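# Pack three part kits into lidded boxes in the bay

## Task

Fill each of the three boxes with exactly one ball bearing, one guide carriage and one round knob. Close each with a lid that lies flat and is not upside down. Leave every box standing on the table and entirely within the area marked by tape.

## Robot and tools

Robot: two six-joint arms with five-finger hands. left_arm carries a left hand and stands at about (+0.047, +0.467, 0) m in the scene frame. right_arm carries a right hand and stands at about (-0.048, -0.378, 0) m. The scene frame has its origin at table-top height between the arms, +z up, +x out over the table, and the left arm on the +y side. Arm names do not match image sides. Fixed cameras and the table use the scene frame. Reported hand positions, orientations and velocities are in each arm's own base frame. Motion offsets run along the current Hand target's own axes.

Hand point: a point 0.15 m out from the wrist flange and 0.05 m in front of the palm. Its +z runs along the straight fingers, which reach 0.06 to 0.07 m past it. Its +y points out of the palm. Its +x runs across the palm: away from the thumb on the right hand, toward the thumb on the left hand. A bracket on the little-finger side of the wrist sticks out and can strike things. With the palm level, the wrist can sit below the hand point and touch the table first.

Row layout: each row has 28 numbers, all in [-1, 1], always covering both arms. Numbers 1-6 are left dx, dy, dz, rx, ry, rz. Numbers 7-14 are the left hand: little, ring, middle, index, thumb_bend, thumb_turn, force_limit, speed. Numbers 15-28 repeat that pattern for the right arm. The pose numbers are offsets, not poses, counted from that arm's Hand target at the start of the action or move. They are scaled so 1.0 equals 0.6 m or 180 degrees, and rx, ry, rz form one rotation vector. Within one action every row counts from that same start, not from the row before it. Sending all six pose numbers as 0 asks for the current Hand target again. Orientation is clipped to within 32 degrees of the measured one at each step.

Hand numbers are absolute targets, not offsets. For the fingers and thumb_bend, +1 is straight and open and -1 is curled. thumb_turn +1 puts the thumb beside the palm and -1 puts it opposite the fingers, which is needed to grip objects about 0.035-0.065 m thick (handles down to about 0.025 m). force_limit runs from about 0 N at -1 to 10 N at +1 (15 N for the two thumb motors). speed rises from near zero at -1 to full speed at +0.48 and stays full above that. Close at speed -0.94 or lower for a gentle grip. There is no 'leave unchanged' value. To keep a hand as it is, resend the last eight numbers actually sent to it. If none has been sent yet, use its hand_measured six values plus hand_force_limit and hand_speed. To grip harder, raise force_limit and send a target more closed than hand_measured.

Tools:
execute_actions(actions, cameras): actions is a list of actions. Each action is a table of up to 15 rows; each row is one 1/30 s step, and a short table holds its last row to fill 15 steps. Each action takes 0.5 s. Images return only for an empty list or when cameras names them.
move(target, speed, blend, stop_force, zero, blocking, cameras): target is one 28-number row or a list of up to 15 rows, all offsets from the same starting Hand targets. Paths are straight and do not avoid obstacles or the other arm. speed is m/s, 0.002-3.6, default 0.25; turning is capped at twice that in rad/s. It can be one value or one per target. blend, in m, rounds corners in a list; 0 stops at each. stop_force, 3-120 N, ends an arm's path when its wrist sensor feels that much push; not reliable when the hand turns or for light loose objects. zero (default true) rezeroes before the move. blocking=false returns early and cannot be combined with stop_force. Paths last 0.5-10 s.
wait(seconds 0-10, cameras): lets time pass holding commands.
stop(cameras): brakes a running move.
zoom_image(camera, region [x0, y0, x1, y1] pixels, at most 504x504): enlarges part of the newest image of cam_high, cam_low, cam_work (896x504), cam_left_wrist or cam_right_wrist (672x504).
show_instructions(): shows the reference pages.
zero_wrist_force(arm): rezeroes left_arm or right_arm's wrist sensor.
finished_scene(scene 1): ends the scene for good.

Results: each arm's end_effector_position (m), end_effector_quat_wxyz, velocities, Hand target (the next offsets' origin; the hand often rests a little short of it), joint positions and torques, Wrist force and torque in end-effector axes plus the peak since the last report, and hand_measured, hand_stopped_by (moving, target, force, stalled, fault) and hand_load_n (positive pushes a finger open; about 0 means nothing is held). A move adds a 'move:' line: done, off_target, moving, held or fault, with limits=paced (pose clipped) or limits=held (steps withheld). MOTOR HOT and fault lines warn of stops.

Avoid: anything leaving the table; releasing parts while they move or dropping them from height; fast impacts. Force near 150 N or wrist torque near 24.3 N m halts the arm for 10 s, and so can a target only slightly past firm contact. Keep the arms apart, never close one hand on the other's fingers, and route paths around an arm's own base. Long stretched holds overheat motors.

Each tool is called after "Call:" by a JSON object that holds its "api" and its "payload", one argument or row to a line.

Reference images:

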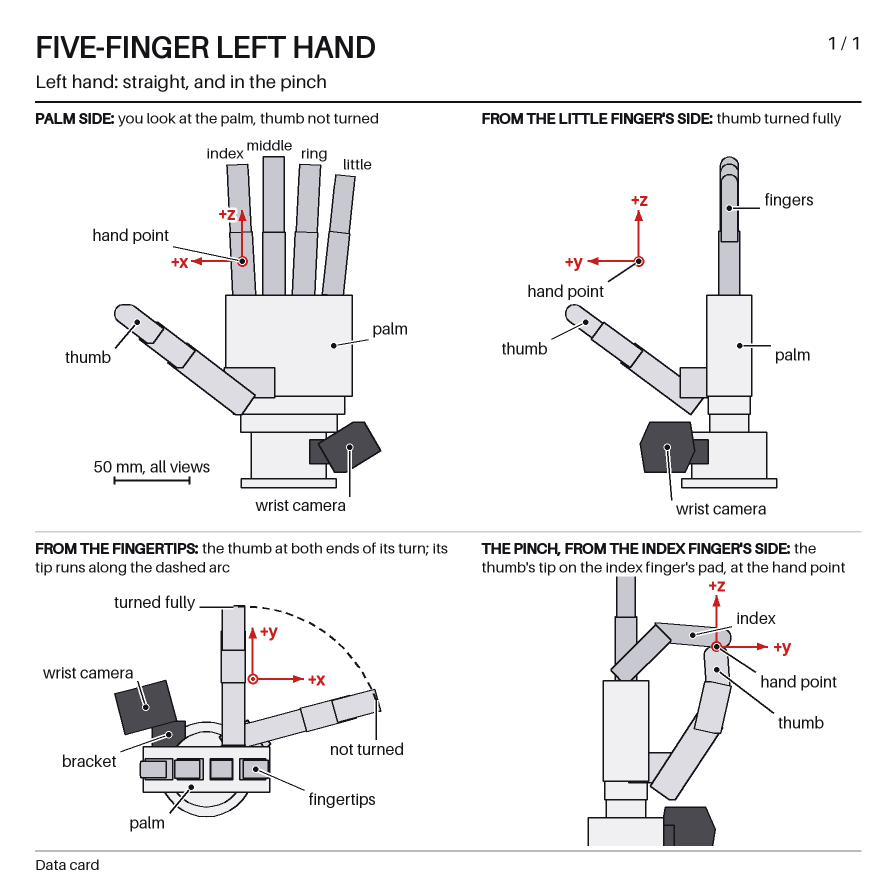

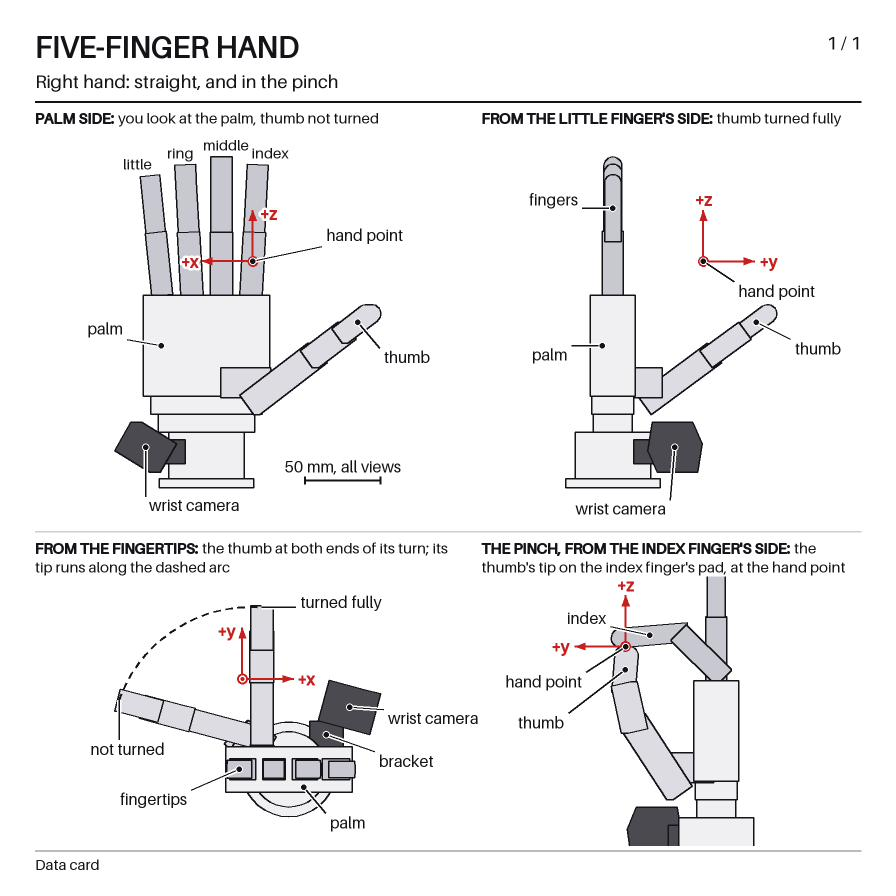

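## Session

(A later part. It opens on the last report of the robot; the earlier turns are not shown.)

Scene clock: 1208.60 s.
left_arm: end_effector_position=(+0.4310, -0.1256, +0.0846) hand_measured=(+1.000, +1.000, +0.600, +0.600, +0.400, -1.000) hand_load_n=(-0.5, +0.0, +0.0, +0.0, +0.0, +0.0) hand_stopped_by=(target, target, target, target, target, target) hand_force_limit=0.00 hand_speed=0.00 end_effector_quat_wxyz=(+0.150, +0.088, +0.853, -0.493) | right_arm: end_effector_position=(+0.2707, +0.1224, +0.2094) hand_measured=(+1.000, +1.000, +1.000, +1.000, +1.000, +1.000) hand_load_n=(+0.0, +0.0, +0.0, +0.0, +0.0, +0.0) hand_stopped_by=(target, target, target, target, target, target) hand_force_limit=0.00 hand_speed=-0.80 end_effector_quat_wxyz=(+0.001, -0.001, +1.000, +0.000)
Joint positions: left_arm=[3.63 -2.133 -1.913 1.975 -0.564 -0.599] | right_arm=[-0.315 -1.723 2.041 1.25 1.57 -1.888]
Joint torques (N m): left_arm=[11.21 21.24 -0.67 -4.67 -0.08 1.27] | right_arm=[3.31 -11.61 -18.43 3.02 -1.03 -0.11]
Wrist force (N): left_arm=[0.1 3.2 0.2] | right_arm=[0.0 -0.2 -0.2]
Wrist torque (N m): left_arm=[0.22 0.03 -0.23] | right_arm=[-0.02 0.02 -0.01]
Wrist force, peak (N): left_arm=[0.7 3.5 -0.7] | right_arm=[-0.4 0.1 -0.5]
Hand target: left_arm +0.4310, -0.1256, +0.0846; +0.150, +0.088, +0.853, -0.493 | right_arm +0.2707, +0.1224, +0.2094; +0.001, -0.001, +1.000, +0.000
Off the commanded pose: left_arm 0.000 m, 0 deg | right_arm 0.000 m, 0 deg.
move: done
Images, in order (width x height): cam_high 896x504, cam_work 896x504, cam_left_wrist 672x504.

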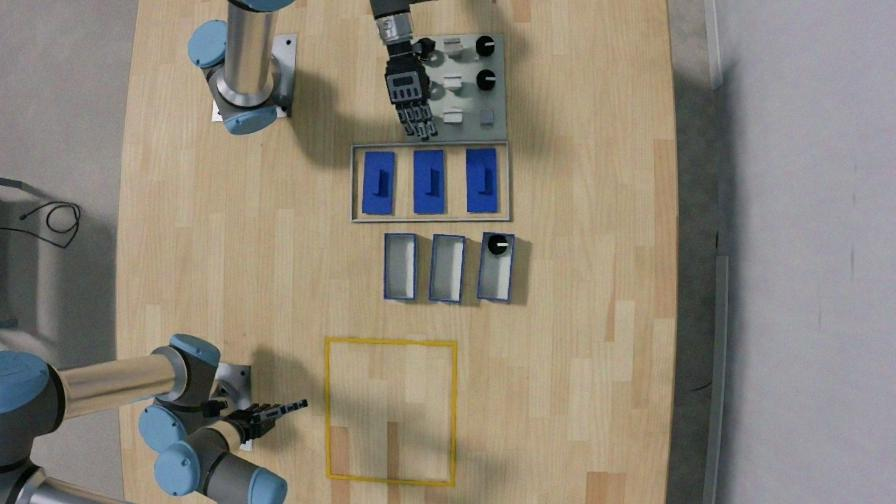

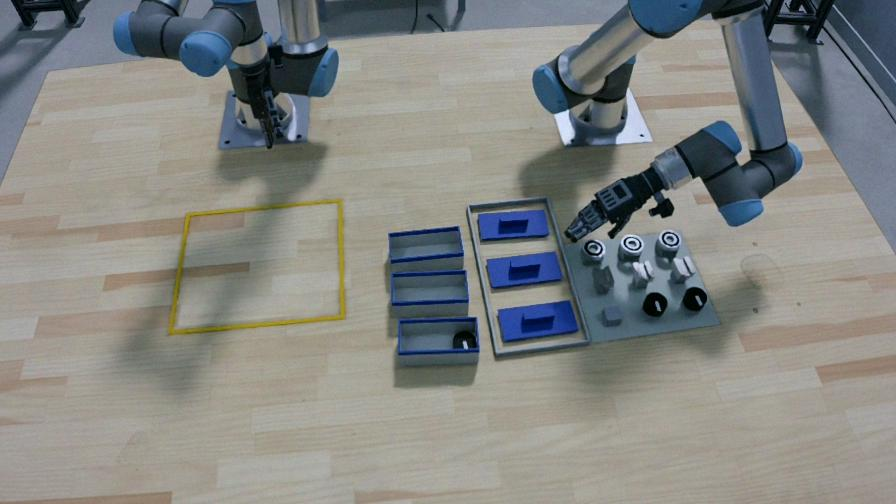

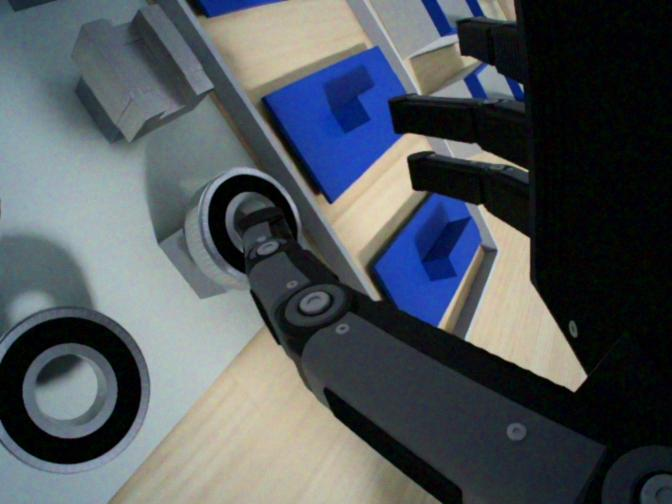

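Call:
{"api": "move", "payload": {
  "target": [-0.0028,0.0395,0.0228,0,0,0,1,1,0.6,0.6,0.4,-1,0,0,0,0,0,0,0,0,1,1,1,1,1,1,0,-0.8],
  "speed": 0.1,
  "stop_force": 5,
  "cameras": ["cam_high","cam_left_wrist","cam_work"]
}}

Call:
{"api": "zoom_image", "payload": {
  "camera": "cam_work",
  "region": [540, 210, 640, 300]
}}

Call:
{"api": "zoom_image", "payload": {
  "camera": "cam_left_wrist",
  "region": [150, 80, 450, 330]
}}

Call:
{"api": "zoom_image", "payload": {
  "camera": "cam_high",
  "region": [380, 80, 460, 150]
}}

Scene clock: 1239.33 s.
left_arm: end_effector_position=(+0.4420, -0.1256, +0.0594) hand_measured=(+1.000, +1.000, +0.600, +0.600, +0.400, -1.000) hand_load_n=(+0.0, +0.0, +0.0, +0.0, +0.0, +0.0) hand_stopped_by=(target, target, target, target, target, target) hand_force_limit=0.00 hand_speed=0.00 end_effector_quat_wxyz=(+0.150, +0.088, +0.853, -0.493) | right_arm: end_effector_position=(+0.2707, +0.1224, +0.2094) hand_measured=(+1.000, +1.000, +1.000, +1.000, +1.000, +1.000) hand_load_n=(+0.0, +0.0, +0.0, +0.0, +0.0, +0.0) hand_stopped_by=(target, target, target, target, target, target) hand_force_limit=0.00 hand_speed=-0.80 end_effector_quat_wxyz=(+0.001, -0.001, +1.000, +0.000)
Joint positions: left_arm=[3.616 -2.198 -1.881 2.027 -0.558 -0.62] | right_arm=[-0.315 -1.723 2.041 1.25 1.57 -1.888]
Joint torques (N m): left_arm=[-14.8 24.49 19.63 -0.86 2.78 -1.53] | right_arm=[3.75 -10.81 -18.69 3.12 -1.07 -0.21]
Wrist force (N): left_arm=[0.2 2.7 0.0] | right_arm=[-0.2 0.0 -0.3]
Wrist torque (N m): left_arm=[0.18 0.02 -0.05] | right_arm=[0.01 0.05 -0.01]
Wrist force, peak (N): left_arm=[-0.1 3.3 0.3] | right_arm=[-0.7 0.0 -0.1]
Hand target: left_arm +0.4420, -0.1256, +0.0594; +0.150, +0.088, +0.853, -0.493 | right_arm +0.2707, +0.1224, +0.2094; +0.001, -0.001, +1.000, +0.000
Off the commanded pose: left_arm 0.000 m, 0 deg | right_arm 0.000 m, 0 deg.
move: done
Images, in order (width x height): cam_high 896x504, cam_work 896x504, cam_left_wrist 672x504.

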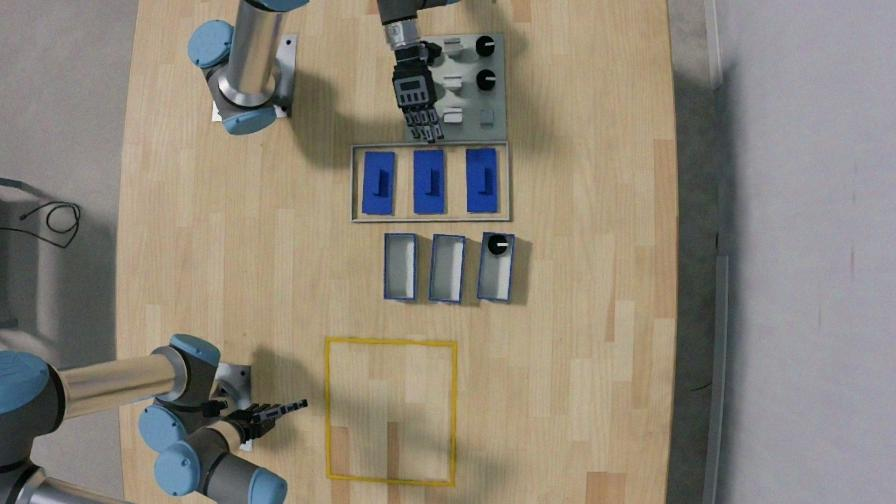

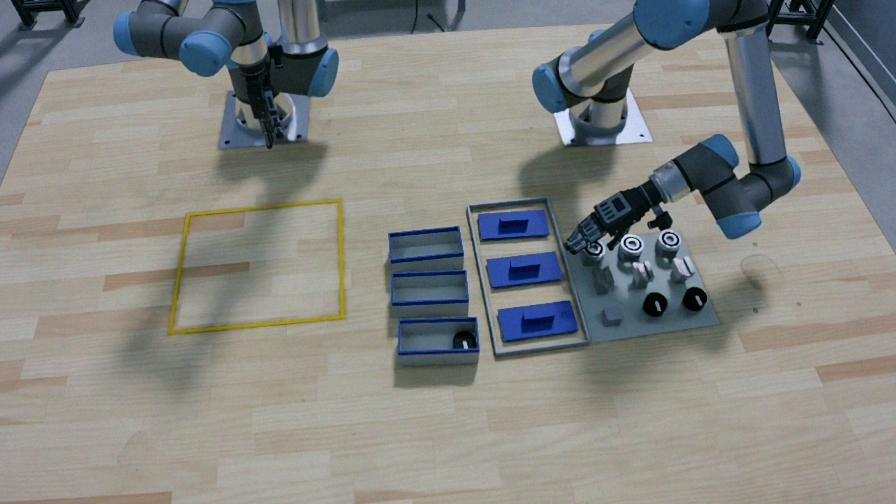

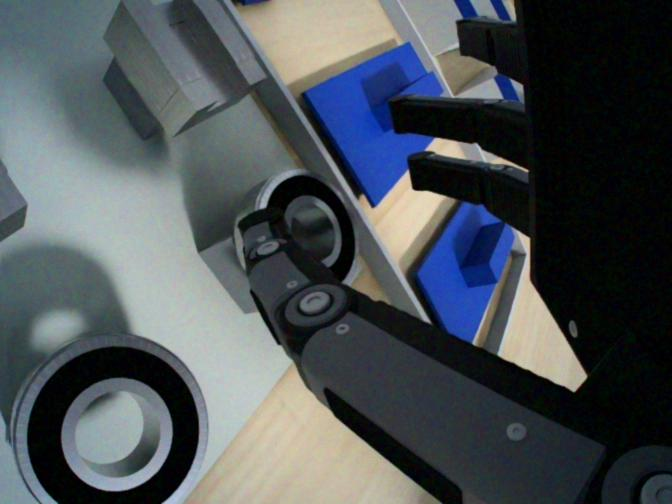

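Scaled by 5.040 from the camera's 896x504 image, which has a finer 1280x720 frame.

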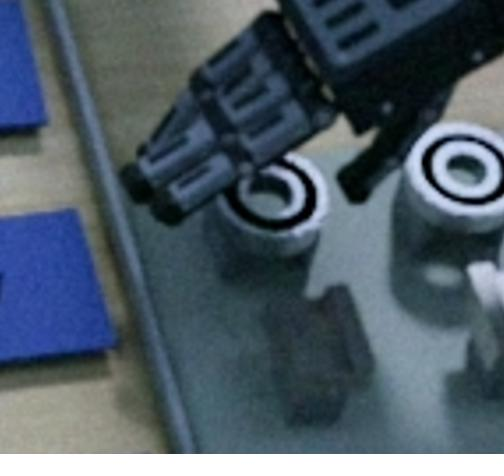

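Scaled by 1.680 from the camera's 672x504 image, which has a finer 960x720 frame.

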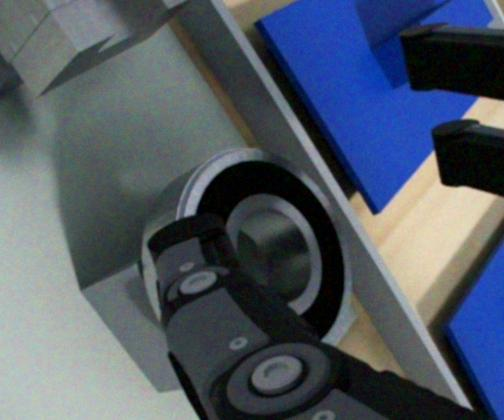

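Scaled by 6.300 from the camera's 896x504 image, which has a finer 1280x720 frame.

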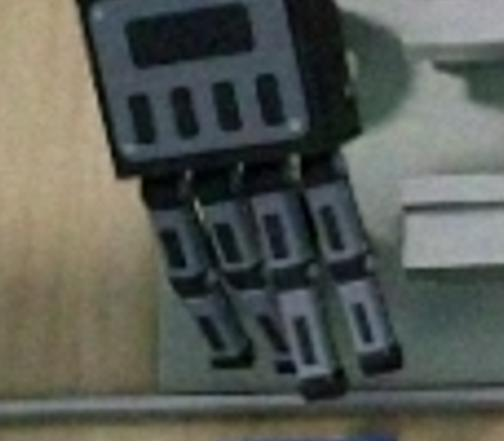

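Call:
{"api": "move", "payload": {
  "target": [0.0145,0.0232,0.0202,0,0,0,1,1,0.6,0.6,0.4,-1,0,0,0,0,0,0,0,0,1,1,1,1,1,1,0,-0.8],
  "speed": 0.05,
  "stop_force": 4,
  "cameras": ["cam_left_wrist","cam_work"]
}}

Call:
{"api": "move", "payload": {
  "target": [0,0,0,0,0,0,1,1,0,0,0.4,-1,-0.4,-0.88,0,0,0,0,0,0,1,1,1,1,1,1,0,-0.8],
  "speed": 0.04,
  "cameras": ["cam_left_wrist","cam_work"]
}}

Call:
{"api": "zoom_image", "payload": {
  "camera": "cam_left_wrist",
  "region": [150, 80, 450, 330]
}}

Scene clock: 1261.00 s.
left_arm: end_effector_position=(+0.4400, -0.1292, +0.0394) hand_measured=(+1.000, +1.000, +0.600, +0.600, +0.400, -1.000) hand_load_n=(+0.0, +0.0, +0.0, +0.0, +0.0, +0.0) hand_stopped_by=(target, target, target, target, target, target) hand_force_limit=0.00 hand_speed=0.00 end_effector_quat_wxyz=(+0.150, +0.088, +0.853, -0.493) | right_arm: end_effector_position=(+0.2707, +0.1224, +0.2094) hand_measured=(+1.000, +1.000, +1.000, +1.000, +1.000, +1.000) hand_load_n=(+0.0, +0.0, +0.0, +0.0, +0.0, +0.0) hand_stopped_by=(target, target, target, target, target, target) hand_force_limit=0.00 hand_speed=-0.80 end_effector_quat_wxyz=(+0.001, -0.001, +1.000, +0.000)
Joint positions: left_arm=[3.611 -2.234 -1.89 2.081 -0.555 -0.63] | right_arm=[-0.315 -1.723 2.041 1.25 1.57 -1.888]
Joint torques (N m): left_arm=[-14.05 23.81 -3.27 -0.59 2.74 -1.4] | right_arm=[3.34 -11.34 -18.41 3.12 -1.04 -0.11]
Wrist force (N): left_arm=[0.3 3.0 -0.3] | right_arm=[-0.2 0.0 0.0]
Wrist torque (N m): left_arm=[0.18 0.03 -0.05] | right_arm=[0.00 0.03 -0.01]
Wrist force, peak (N): left_arm=[0.1 3.3 -0.5] | right_arm=[-0.4 -0.3 -0.3]
Hand target: left_arm +0.4400, -0.1292, +0.0394; +0.150, +0.088, +0.853, -0.493 | right_arm +0.2707, +0.1224, +0.2094; +0.001, -0.001, +1.000, +0.000
Off the commanded pose: left_arm 0.000 m, 0 deg | right_arm 0.000 m, 0 deg.
move: done
Images, in order (width x height): cam_work 896x504, cam_left_wrist 672x504.

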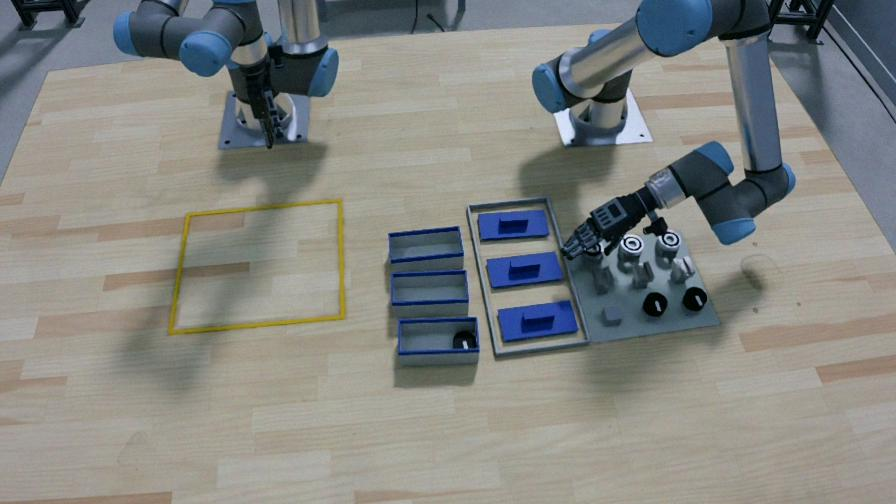

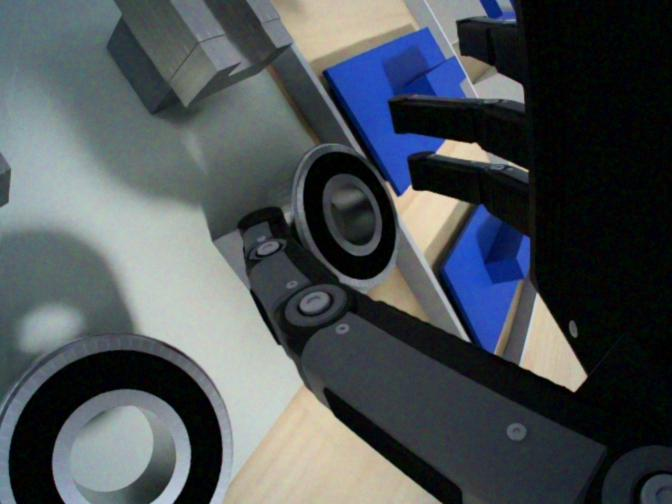

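Scene clock: 1262.43 s.
left_arm: end_effector_position=(+0.4400, -0.1292, +0.0394) hand_measured=(+1.000, +1.000, +0.212, +0.256, +0.402, -1.000) hand_load_n=(+0.0, +0.0, +5.0, +2.5, +3.5, +0.0) hand_stopped_by=(target, target, force, force, target, target) hand_force_limit=-0.40 hand_speed=-0.88 end_effector_quat_wxyz=(+0.150, +0.088, +0.853, -0.493) | right_arm: end_effector_position=(+0.2707, +0.1224, +0.2094) hand_measured=(+1.000, +1.000, +1.000, +1.000, +1.000, +1.000) hand_load_n=(+0.0, +0.0, +0.0, +0.0, +0.0, +0.0) hand_stopped_by=(target, target, target, target, target, target) hand_force_limit=0.00 hand_speed=-0.80 end_effector_quat_wxyz=(+0.001, -0.001, +1.000, +0.000)
Joint positions: left_arm=[3.611 -2.234 -1.89 2.081 -0.555 -0.63] | right_arm=[-0.315 -1.723 2.041 1.25 1.57 -1.888]
Joint torques (N m): left_arm=[-13.43 23.72 -2.58 -0.75 1.18 -1.14] | right_arm=[4.05 -11.12 -18.6 2.99 -1.03 -0.19]
Wrist force (N): left_arm=[-1.5 -1.7 -1.4] | right_arm=[-0.3 -0.1 -0.3]
Wrist torque (N m): left_arm=[0.11 0.04 -0.01] | right_arm=[0.00 0.05 -0.02]
Wrist force, peak (N): left_arm=[0.3 3.0 -0.3] | right_arm=[-0.4 0.1 -0.3]
Hand target: left_arm +0.4400, -0.1292, +0.0394; +0.150, +0.088, +0.853, -0.493 | right_arm +0.2707, +0.1224, +0.2094; +0.001, -0.001, +1.000, +0.000
Off the commanded pose: left_arm 0.000 m, 0 deg | right_arm 0.000 m, 0 deg.
move: done
Images, in order (width x height): cam_work 896x504, cam_left_wrist 672x504.

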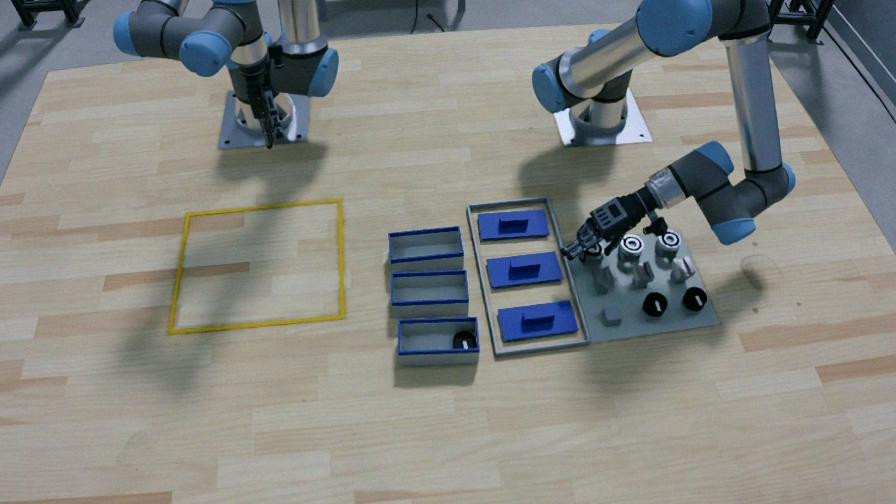

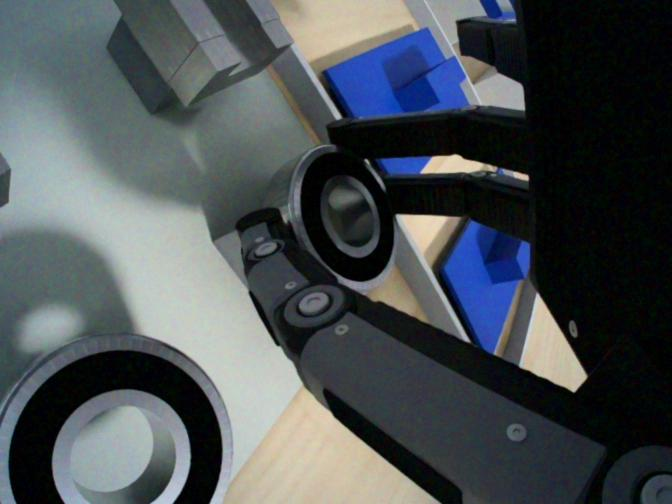

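Scaled by 1.680 from the camera's 672x504 image, which has a finer 960x720 frame.

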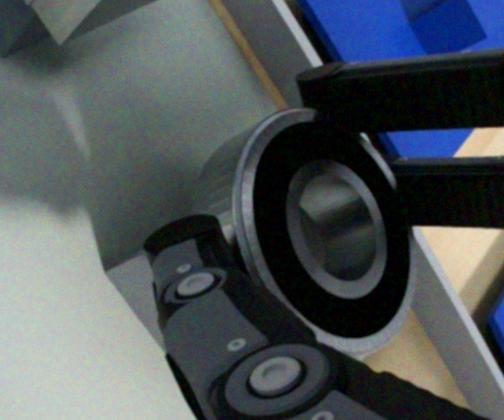

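Call:
{"api": "move", "payload": {
  "target": [
    [-0.0513,-0.1221,-0.0705,0,0,0,1,1,0,0,0.4,-1,-0.4,-0.88,0,0,0,0,0,0,1,1,1,1,1,1,0,-0.8],
    [-0.2952,-0.287,0.5322,0,0,0,1,1,0,0,0.4,-1,-0.4,-0.88,0,0,0,0,0,0,1,1,1,1,1,1,0,-0.8]
  ],
  "speed": [0.12,0.25],
  "blend": [0.03,0],
  "cameras": ["cam_high","cam_left_wrist","cam_work"]
}}

Call:
{"api": "zoom_image", "payload": {
  "camera": "cam_work",
  "region": [370, 260, 500, 370]
}}

Call:
{"api": "zoom_image", "payload": {
  "camera": "cam_left_wrist",
  "region": [100, 80, 500, 380]
}}

Scene clock: 1293.53 s.
left_arm: end_effector_position=(+0.6094, -0.4920, +0.0905) hand_measured=(+1.000, +1.000, +0.212, +0.256, +0.402, -1.000) hand_load_n=(+0.0, +0.0, +4.0, +1.5, +5.0, +1.0) hand_stopped_by=(target, target, force, force, target, target) hand_force_limit=-0.40 hand_speed=-0.88 end_effector_quat_wxyz=(+0.150, +0.088, +0.853, -0.493) | right_arm: end_effector_position=(+0.2707, +0.1224, +0.2094) hand_measured=(+1.000, +1.000, +1.000, +1.000, +1.000, +1.000) hand_load_n=(+0.0, +0.0, +0.0, +0.0, +0.0, +0.5) hand_stopped_by=(target, target, target, target, target, target) hand_force_limit=0.00 hand_speed=-0.80 end_effector_quat_wxyz=(+0.001, -0.001, +1.000, +0.000)
Joint positions: left_arm=[2.861 -2.476 -0.904 2.519 -0.667 -2.003] | right_arm=[-0.315 -1.723 2.041 1.25 1.57 -1.888]
Joint torques (N m): left_arm=[-15.03 43.76 30.32 -3.56 -0.4 1.37] | right_arm=[3.96 -11.38 -18.66 3.01 -1.01 -0.27]
Wrist force (N): left_arm=[0.4 3.5 0.2] | right_arm=[-0.4 0.1 0.0]
Wrist torque (N m): left_arm=[0.21 0.05 -0.08] | right_arm=[0.01 0.06 -0.02]
Wrist force, peak (N): left_arm=[0.7 4.4 0.8] | right_arm=[0.0 0.1 -0.6]
Hand target: left_arm +0.6094, -0.4921, +0.0905; +0.150, +0.088, +0.853, -0.493 | right_arm +0.2707, +0.1224, +0.2094; +0.001, -0.001, +1.000, +0.000
Off the commanded pose: left_arm 0.000 m, 0 deg | right_arm 0.000 m, 0 deg.
move: done
Images, in order (width x height): cam_high 896x504, cam_work 896x504, cam_left_wrist 672x504.

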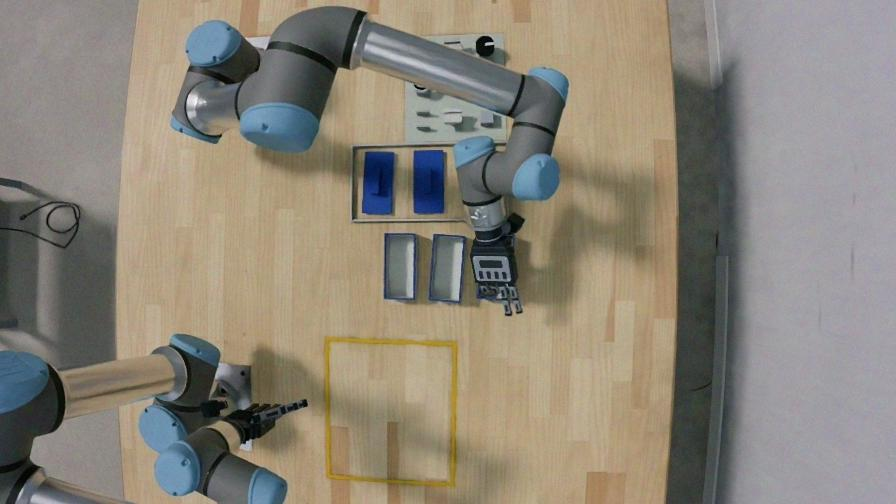

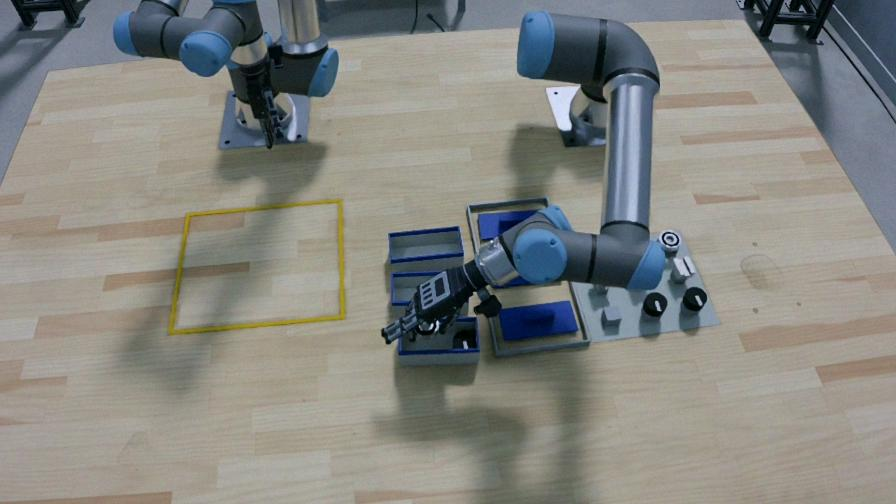

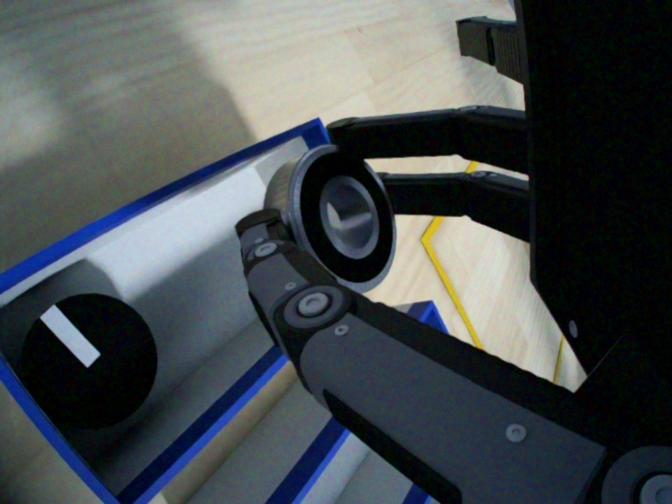

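Scaled by 3.877 from the camera's 896x504 image, which has a finer 1280x720 frame.

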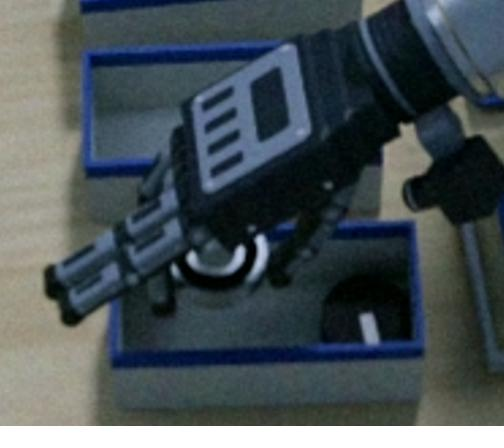

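Scaled by 1.260 from the camera's 672x504 image, which has a finer 960x720 frame.

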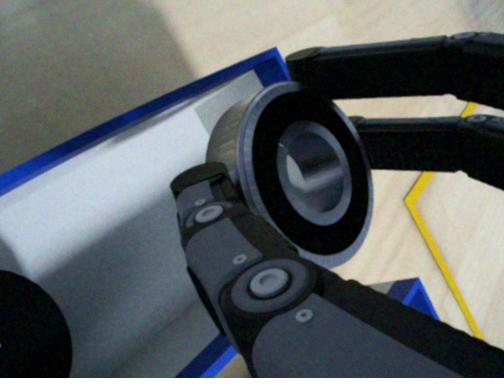

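Call:
{"api": "move", "payload": {
  "target": [0.043,0.0957,0.0515,0,0,0,1,1,0,0,0.4,-1,-0.4,-0.88,0,0,0,0,0,0,1,1,1,1,1,1,0,-0.8],
  "speed": 0.04,
  "stop_force": 4,
  "cameras": ["cam_left_wrist","cam_work"]
}}

Call:
{"api": "zoom_image", "payload": {
  "camera": "cam_work",
  "region": [370, 260, 500, 370]
}}

Call:
{"api": "zoom_image", "payload": {
  "camera": "cam_left_wrist",
  "region": [100, 80, 500, 380]
}}

Scene clock: 1319.10 s.
left_arm: end_effector_position=(+0.6076, -0.4902, +0.0212) hand_measured=(+1.000, +1.000, +0.212, +0.256, +0.402, -1.000) hand_load_n=(+0.0, +0.0, +4.0, +1.5, +5.0, +1.0) hand_stopped_by=(target, target, force, force, target, target) hand_force_limit=-0.40 hand_speed=-0.88 end_effector_quat_wxyz=(+0.150, +0.088, +0.853, -0.493) | right_arm: end_effector_position=(+0.2707, +0.1224, +0.2094) hand_measured=(+1.000, +1.000, +1.000, +1.000, +1.000, +1.000) hand_load_n=(+0.0, +0.0, +0.0, +0.0, +0.0, +0.0) hand_stopped_by=(target, target, target, target, target, target) hand_force_limit=0.00 hand_speed=-0.80 end_effector_quat_wxyz=(+0.001, -0.001, +1.000, +0.000)
Joint positions: left_arm=[2.863 -2.53 -0.986 2.653 -0.665 -2] | right_arm=[-0.315 -1.723 2.041 1.25 1.57 -1.888]
Joint torques (N m): left_arm=[10.76 69.82 26.62 -3.26 -0.93 0.23] | right_arm=[3.88 -11.49 -18.86 3.14 -1.08 -0.25]
Wrist force (N): left_arm=[-1.1 -1.7 -3.4] | right_arm=[-0.2 0.1 -0.1]
Wrist torque (N m): left_arm=[0.28 -0.08 -0.26] | right_arm=[0.01 0.04 -0.01]
Wrist force, peak (N): left_arm=[-1.6 -2.6 -4.0] | right_arm=[-0.3 -0.2 -0.4]
Hand target: left_arm +0.6076, -0.4902, +0.0212; +0.150, +0.088, +0.853, -0.493 (not the last commanded pose) | right_arm +0.2707, +0.1224, +0.2094; +0.001, -0.001, +1.000, +0.000
Off the commanded pose: left_arm 0.001 m, 0 deg | right_arm 0.000 m, 0 deg.
move: contact (left_arm)
Images, in order (width x height): cam_work 896x504, cam_left_wrist 672x504.

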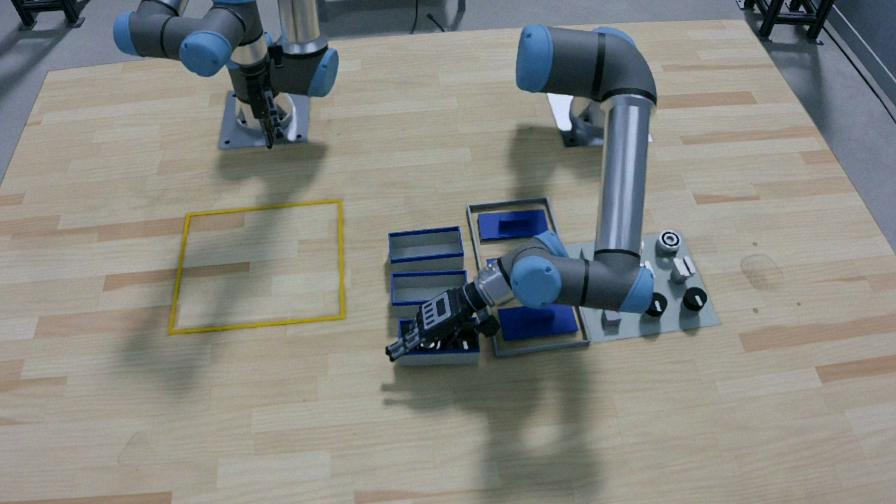

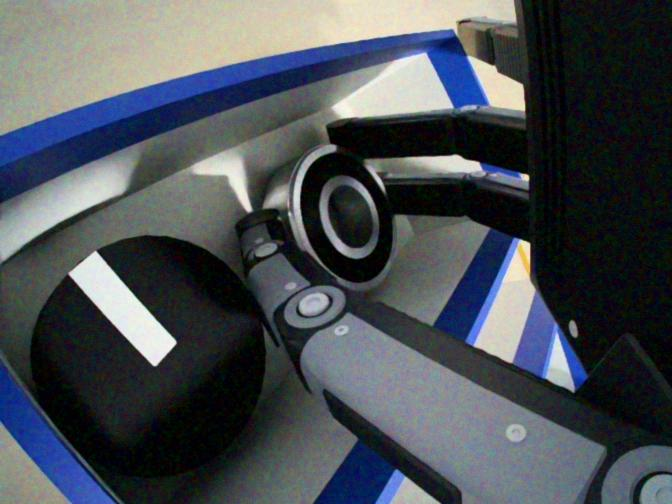

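Scaled by 3.877 from the camera's 896x504 image, which has a finer 1280x720 frame.

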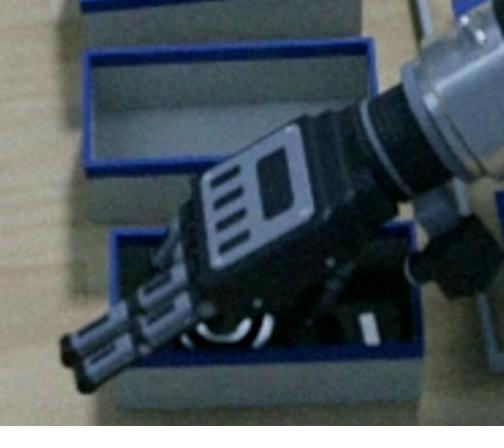

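Scaled by 1.260 from the camera's 672x504 image, which has a finer 960x720 frame.

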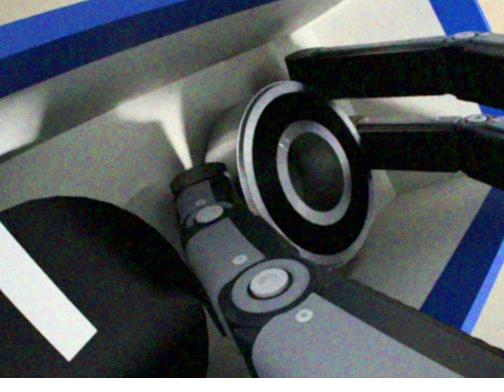

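Call:
{"api": "move", "payload": {
  "target": [
    [0,0,0,0,0,0,1,1,0.6,0.6,0.6,-1,-0.4,-0.75,0,0,0,0,0,0,1,1,1,1,1,1,0,-0.8],
    [-0.0513,-0.1221,-0.0705,0,0,0,1,1,0.6,0.6,0.6,-1,-0.4,-0.75,0,0,0,0,0,0,1,1,1,1,1,1,0,-0.8],
    [-0.0425,-0.1153,-0.1373,-0.2222,0,0,-1,-1,1,1,-0.7,-1,0,0,0,0,0,0,0,0,1,1,1,1,1,1,0,-0.8],
    [-0.0008,-0.0163,-0.0802,-0.2222,0,0,-1,-1,1,1,-0.7,-1,0,0,0,0,0,0,0,0,1,1,1,1,1,1,0,-0.8]
  ],
  "speed": [0.1,0.12,0.35,0.1],
  "cameras": ["cam_left_wrist","cam_work"]
}}

Call:
{"api": "zoom_image", "payload": {
  "camera": "cam_work",
  "region": [370, 260, 500, 370]
}}

Scene clock: 1353.77 s.
left_arm: end_effector_position=(+0.5969, -0.4534, +0.0520) hand_measured=(-1.000, -1.000, +1.000, +1.000, -0.700, -1.000) hand_load_n=(+0.0, +0.0, +0.0, +0.0, +0.0, +0.0) hand_stopped_by=(target, target, target, target, target, target) hand_force_limit=0.00 hand_speed=0.00 end_effector_quat_wxyz=(+0.171, +0.031, +0.970, -0.172) | right_arm: end_effector_position=(+0.2707, +0.1224, +0.2094) hand_measured=(+1.000, +1.000, +1.000, +1.000, +1.000, +1.000) hand_load_n=(+0.0, +0.0, +0.0, +0.0, +0.0, +0.0) hand_stopped_by=(target, target, target, target, target, target) hand_force_limit=0.00 hand_speed=-0.80 end_effector_quat_wxyz=(+0.001, -0.001, +1.000, +0.000)
Joint positions: left_arm=[2.67 -2.627 -0.577 2.098 -1.41 -2.016] | right_arm=[-0.315 -1.723 2.041 1.25 1.57 -1.888]
Joint torques (N m): left_arm=[10.01 48.03 7.31 0.69 0.88 -0.87] | right_arm=[3.47 -11.45 -18.74 3.2 -1.03 -0.27]
Wrist force (N): left_arm=[1.0 2.8 0.3] | right_arm=[-0.3 -0.1 -0.1]
Wrist torque (N m): left_arm=[0.27 -0.03 0.07] | right_arm=[-0.02 0.05 -0.02]
Wrist force, peak (N): left_arm=[-0.8 -5.4 -9.8] | right_arm=[-0.4 0.0 -0.4]
Hand target: left_arm +0.5969, -0.4534, +0.0519; +0.171, +0.031, +0.970, -0.172 | right_arm +0.2707, +0.1224, +0.2094; +0.001, -0.001, +1.000, +0.000
Off the commanded pose: left_arm 0.000 m, 0 deg | right_arm 0.000 m, 0 deg.
move: done
Images, in order (width x height): cam_work 896x504, cam_left_wrist 672x504.

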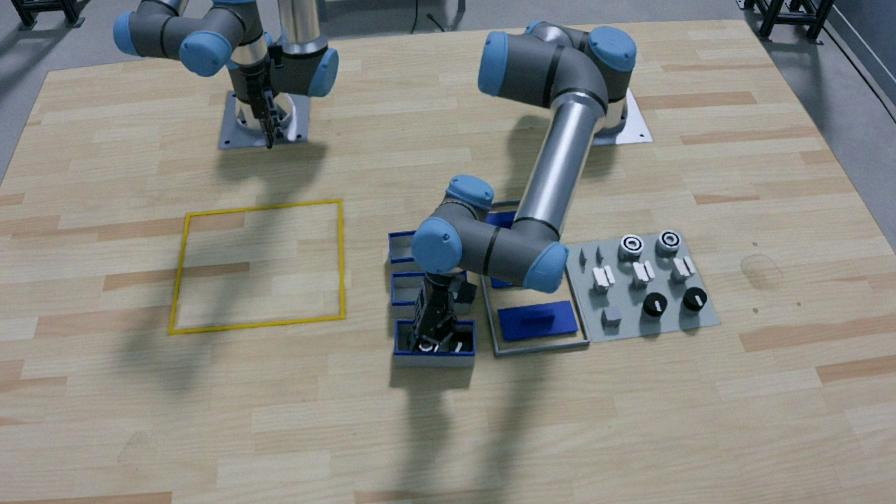

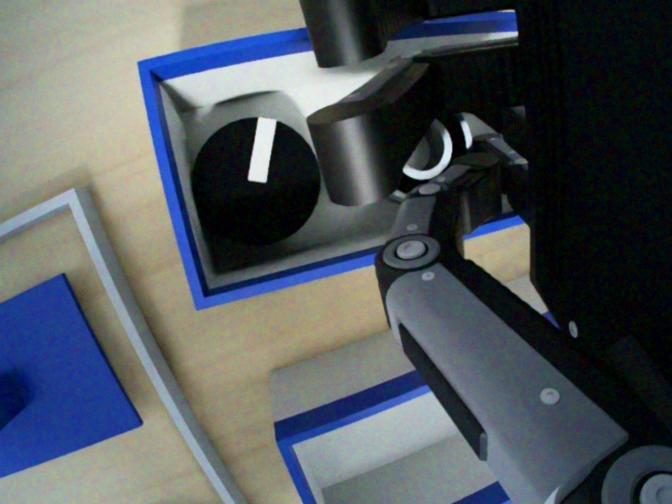

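Scaled by 3.877 from the camera's 896x504 image, which has a finer 1280x720 frame.

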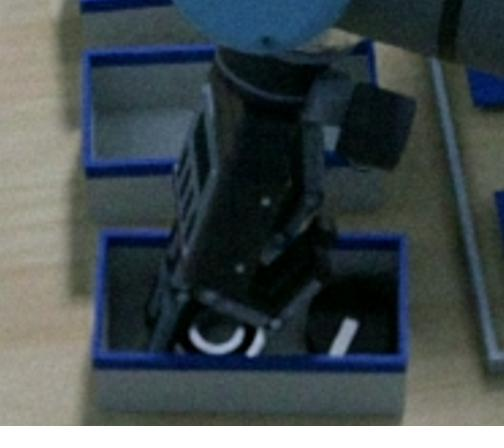

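Call:
{"api": "move", "payload": {
  "target": [-0.0031,0.0442,-0.0149,0,0,0,-1,-1,1,1,-0.7,-1,0,0,0,0,0,0,0,0,1,1,1,1,1,1,0,-0.8],
  "speed": 0.05,
  "stop_force": 4,
  "cameras": ["cam_work"]
}}

Call:
{"api": "zoom_image", "payload": {
  "camera": "cam_work",
  "region": [370, 260, 500, 370]
}}

Scene clock: 1372.33 s.
left_arm: end_effector_position=(+0.5989, -0.4254, +0.0519) hand_measured=(-1.000, -1.000, +1.000, +1.000, -0.700, -1.000) hand_load_n=(+0.0, +0.0, +0.0, +0.0, +0.0, +0.0) hand_stopped_by=(target, target, target, target, target, target) hand_force_limit=0.00 hand_speed=0.00 end_effector_quat_wxyz=(+0.171, +0.031, +0.970, -0.172) | right_arm: end_effector_position=(+0.2707, +0.1224, +0.2094) hand_measured=(+1.000, +1.000, +1.000, +1.000, +1.000, +1.000) hand_load_n=(+0.0, +0.0, +0.0, +0.0, +0.0, +0.0) hand_stopped_by=(target, target, target, target, target, target) hand_force_limit=0.00 hand_speed=-0.80 end_effector_quat_wxyz=(+0.001, -0.001, +1.000, +0.000)
Joint positions: left_arm=[2.709 -2.566 -0.695 2.149 -1.393 -1.981] | right_arm=[-0.315 -1.723 2.041 1.25 1.57 -1.888]
Joint torques (N m): left_arm=[11.21 73.69 8.16 0.34 1.8 1.7] | right_arm=[3.54 -11.58 -18.76 3.24 -1.01 -0.23]
Wrist force (N): left_arm=[0.7 1.8 0.8] | right_arm=[-0.1 0.0 -0.1]
Wrist torque (N m): left_arm=[0.25 0.02 -0.13] | right_arm=[0.00 0.03 -0.01]
Wrist force, peak (N): left_arm=[1.0 2.9 0.1] | right_arm=[-0.5 -0.2 -0.1]
Hand target: left_arm +0.5989, -0.4254, +0.0519; +0.171, +0.031, +0.970, -0.172 | right_arm +0.2707, +0.1224, +0.2094; +0.001, -0.001, +1.000, +0.000
Off the commanded pose: left_arm 0.000 m, 0 deg | right_arm 0.000 m, 0 deg.
move: done
Images, in order (width x height): cam_work 896x504.

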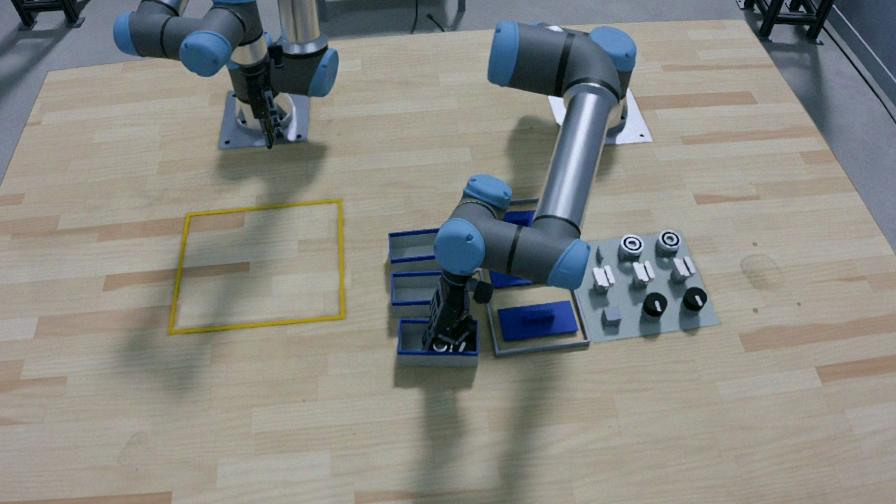

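Scaled by 3.877 from the camera's 896x504 image, which has a finer 1280x720 frame.

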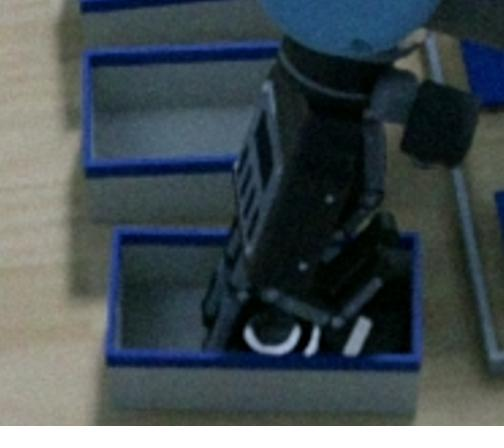

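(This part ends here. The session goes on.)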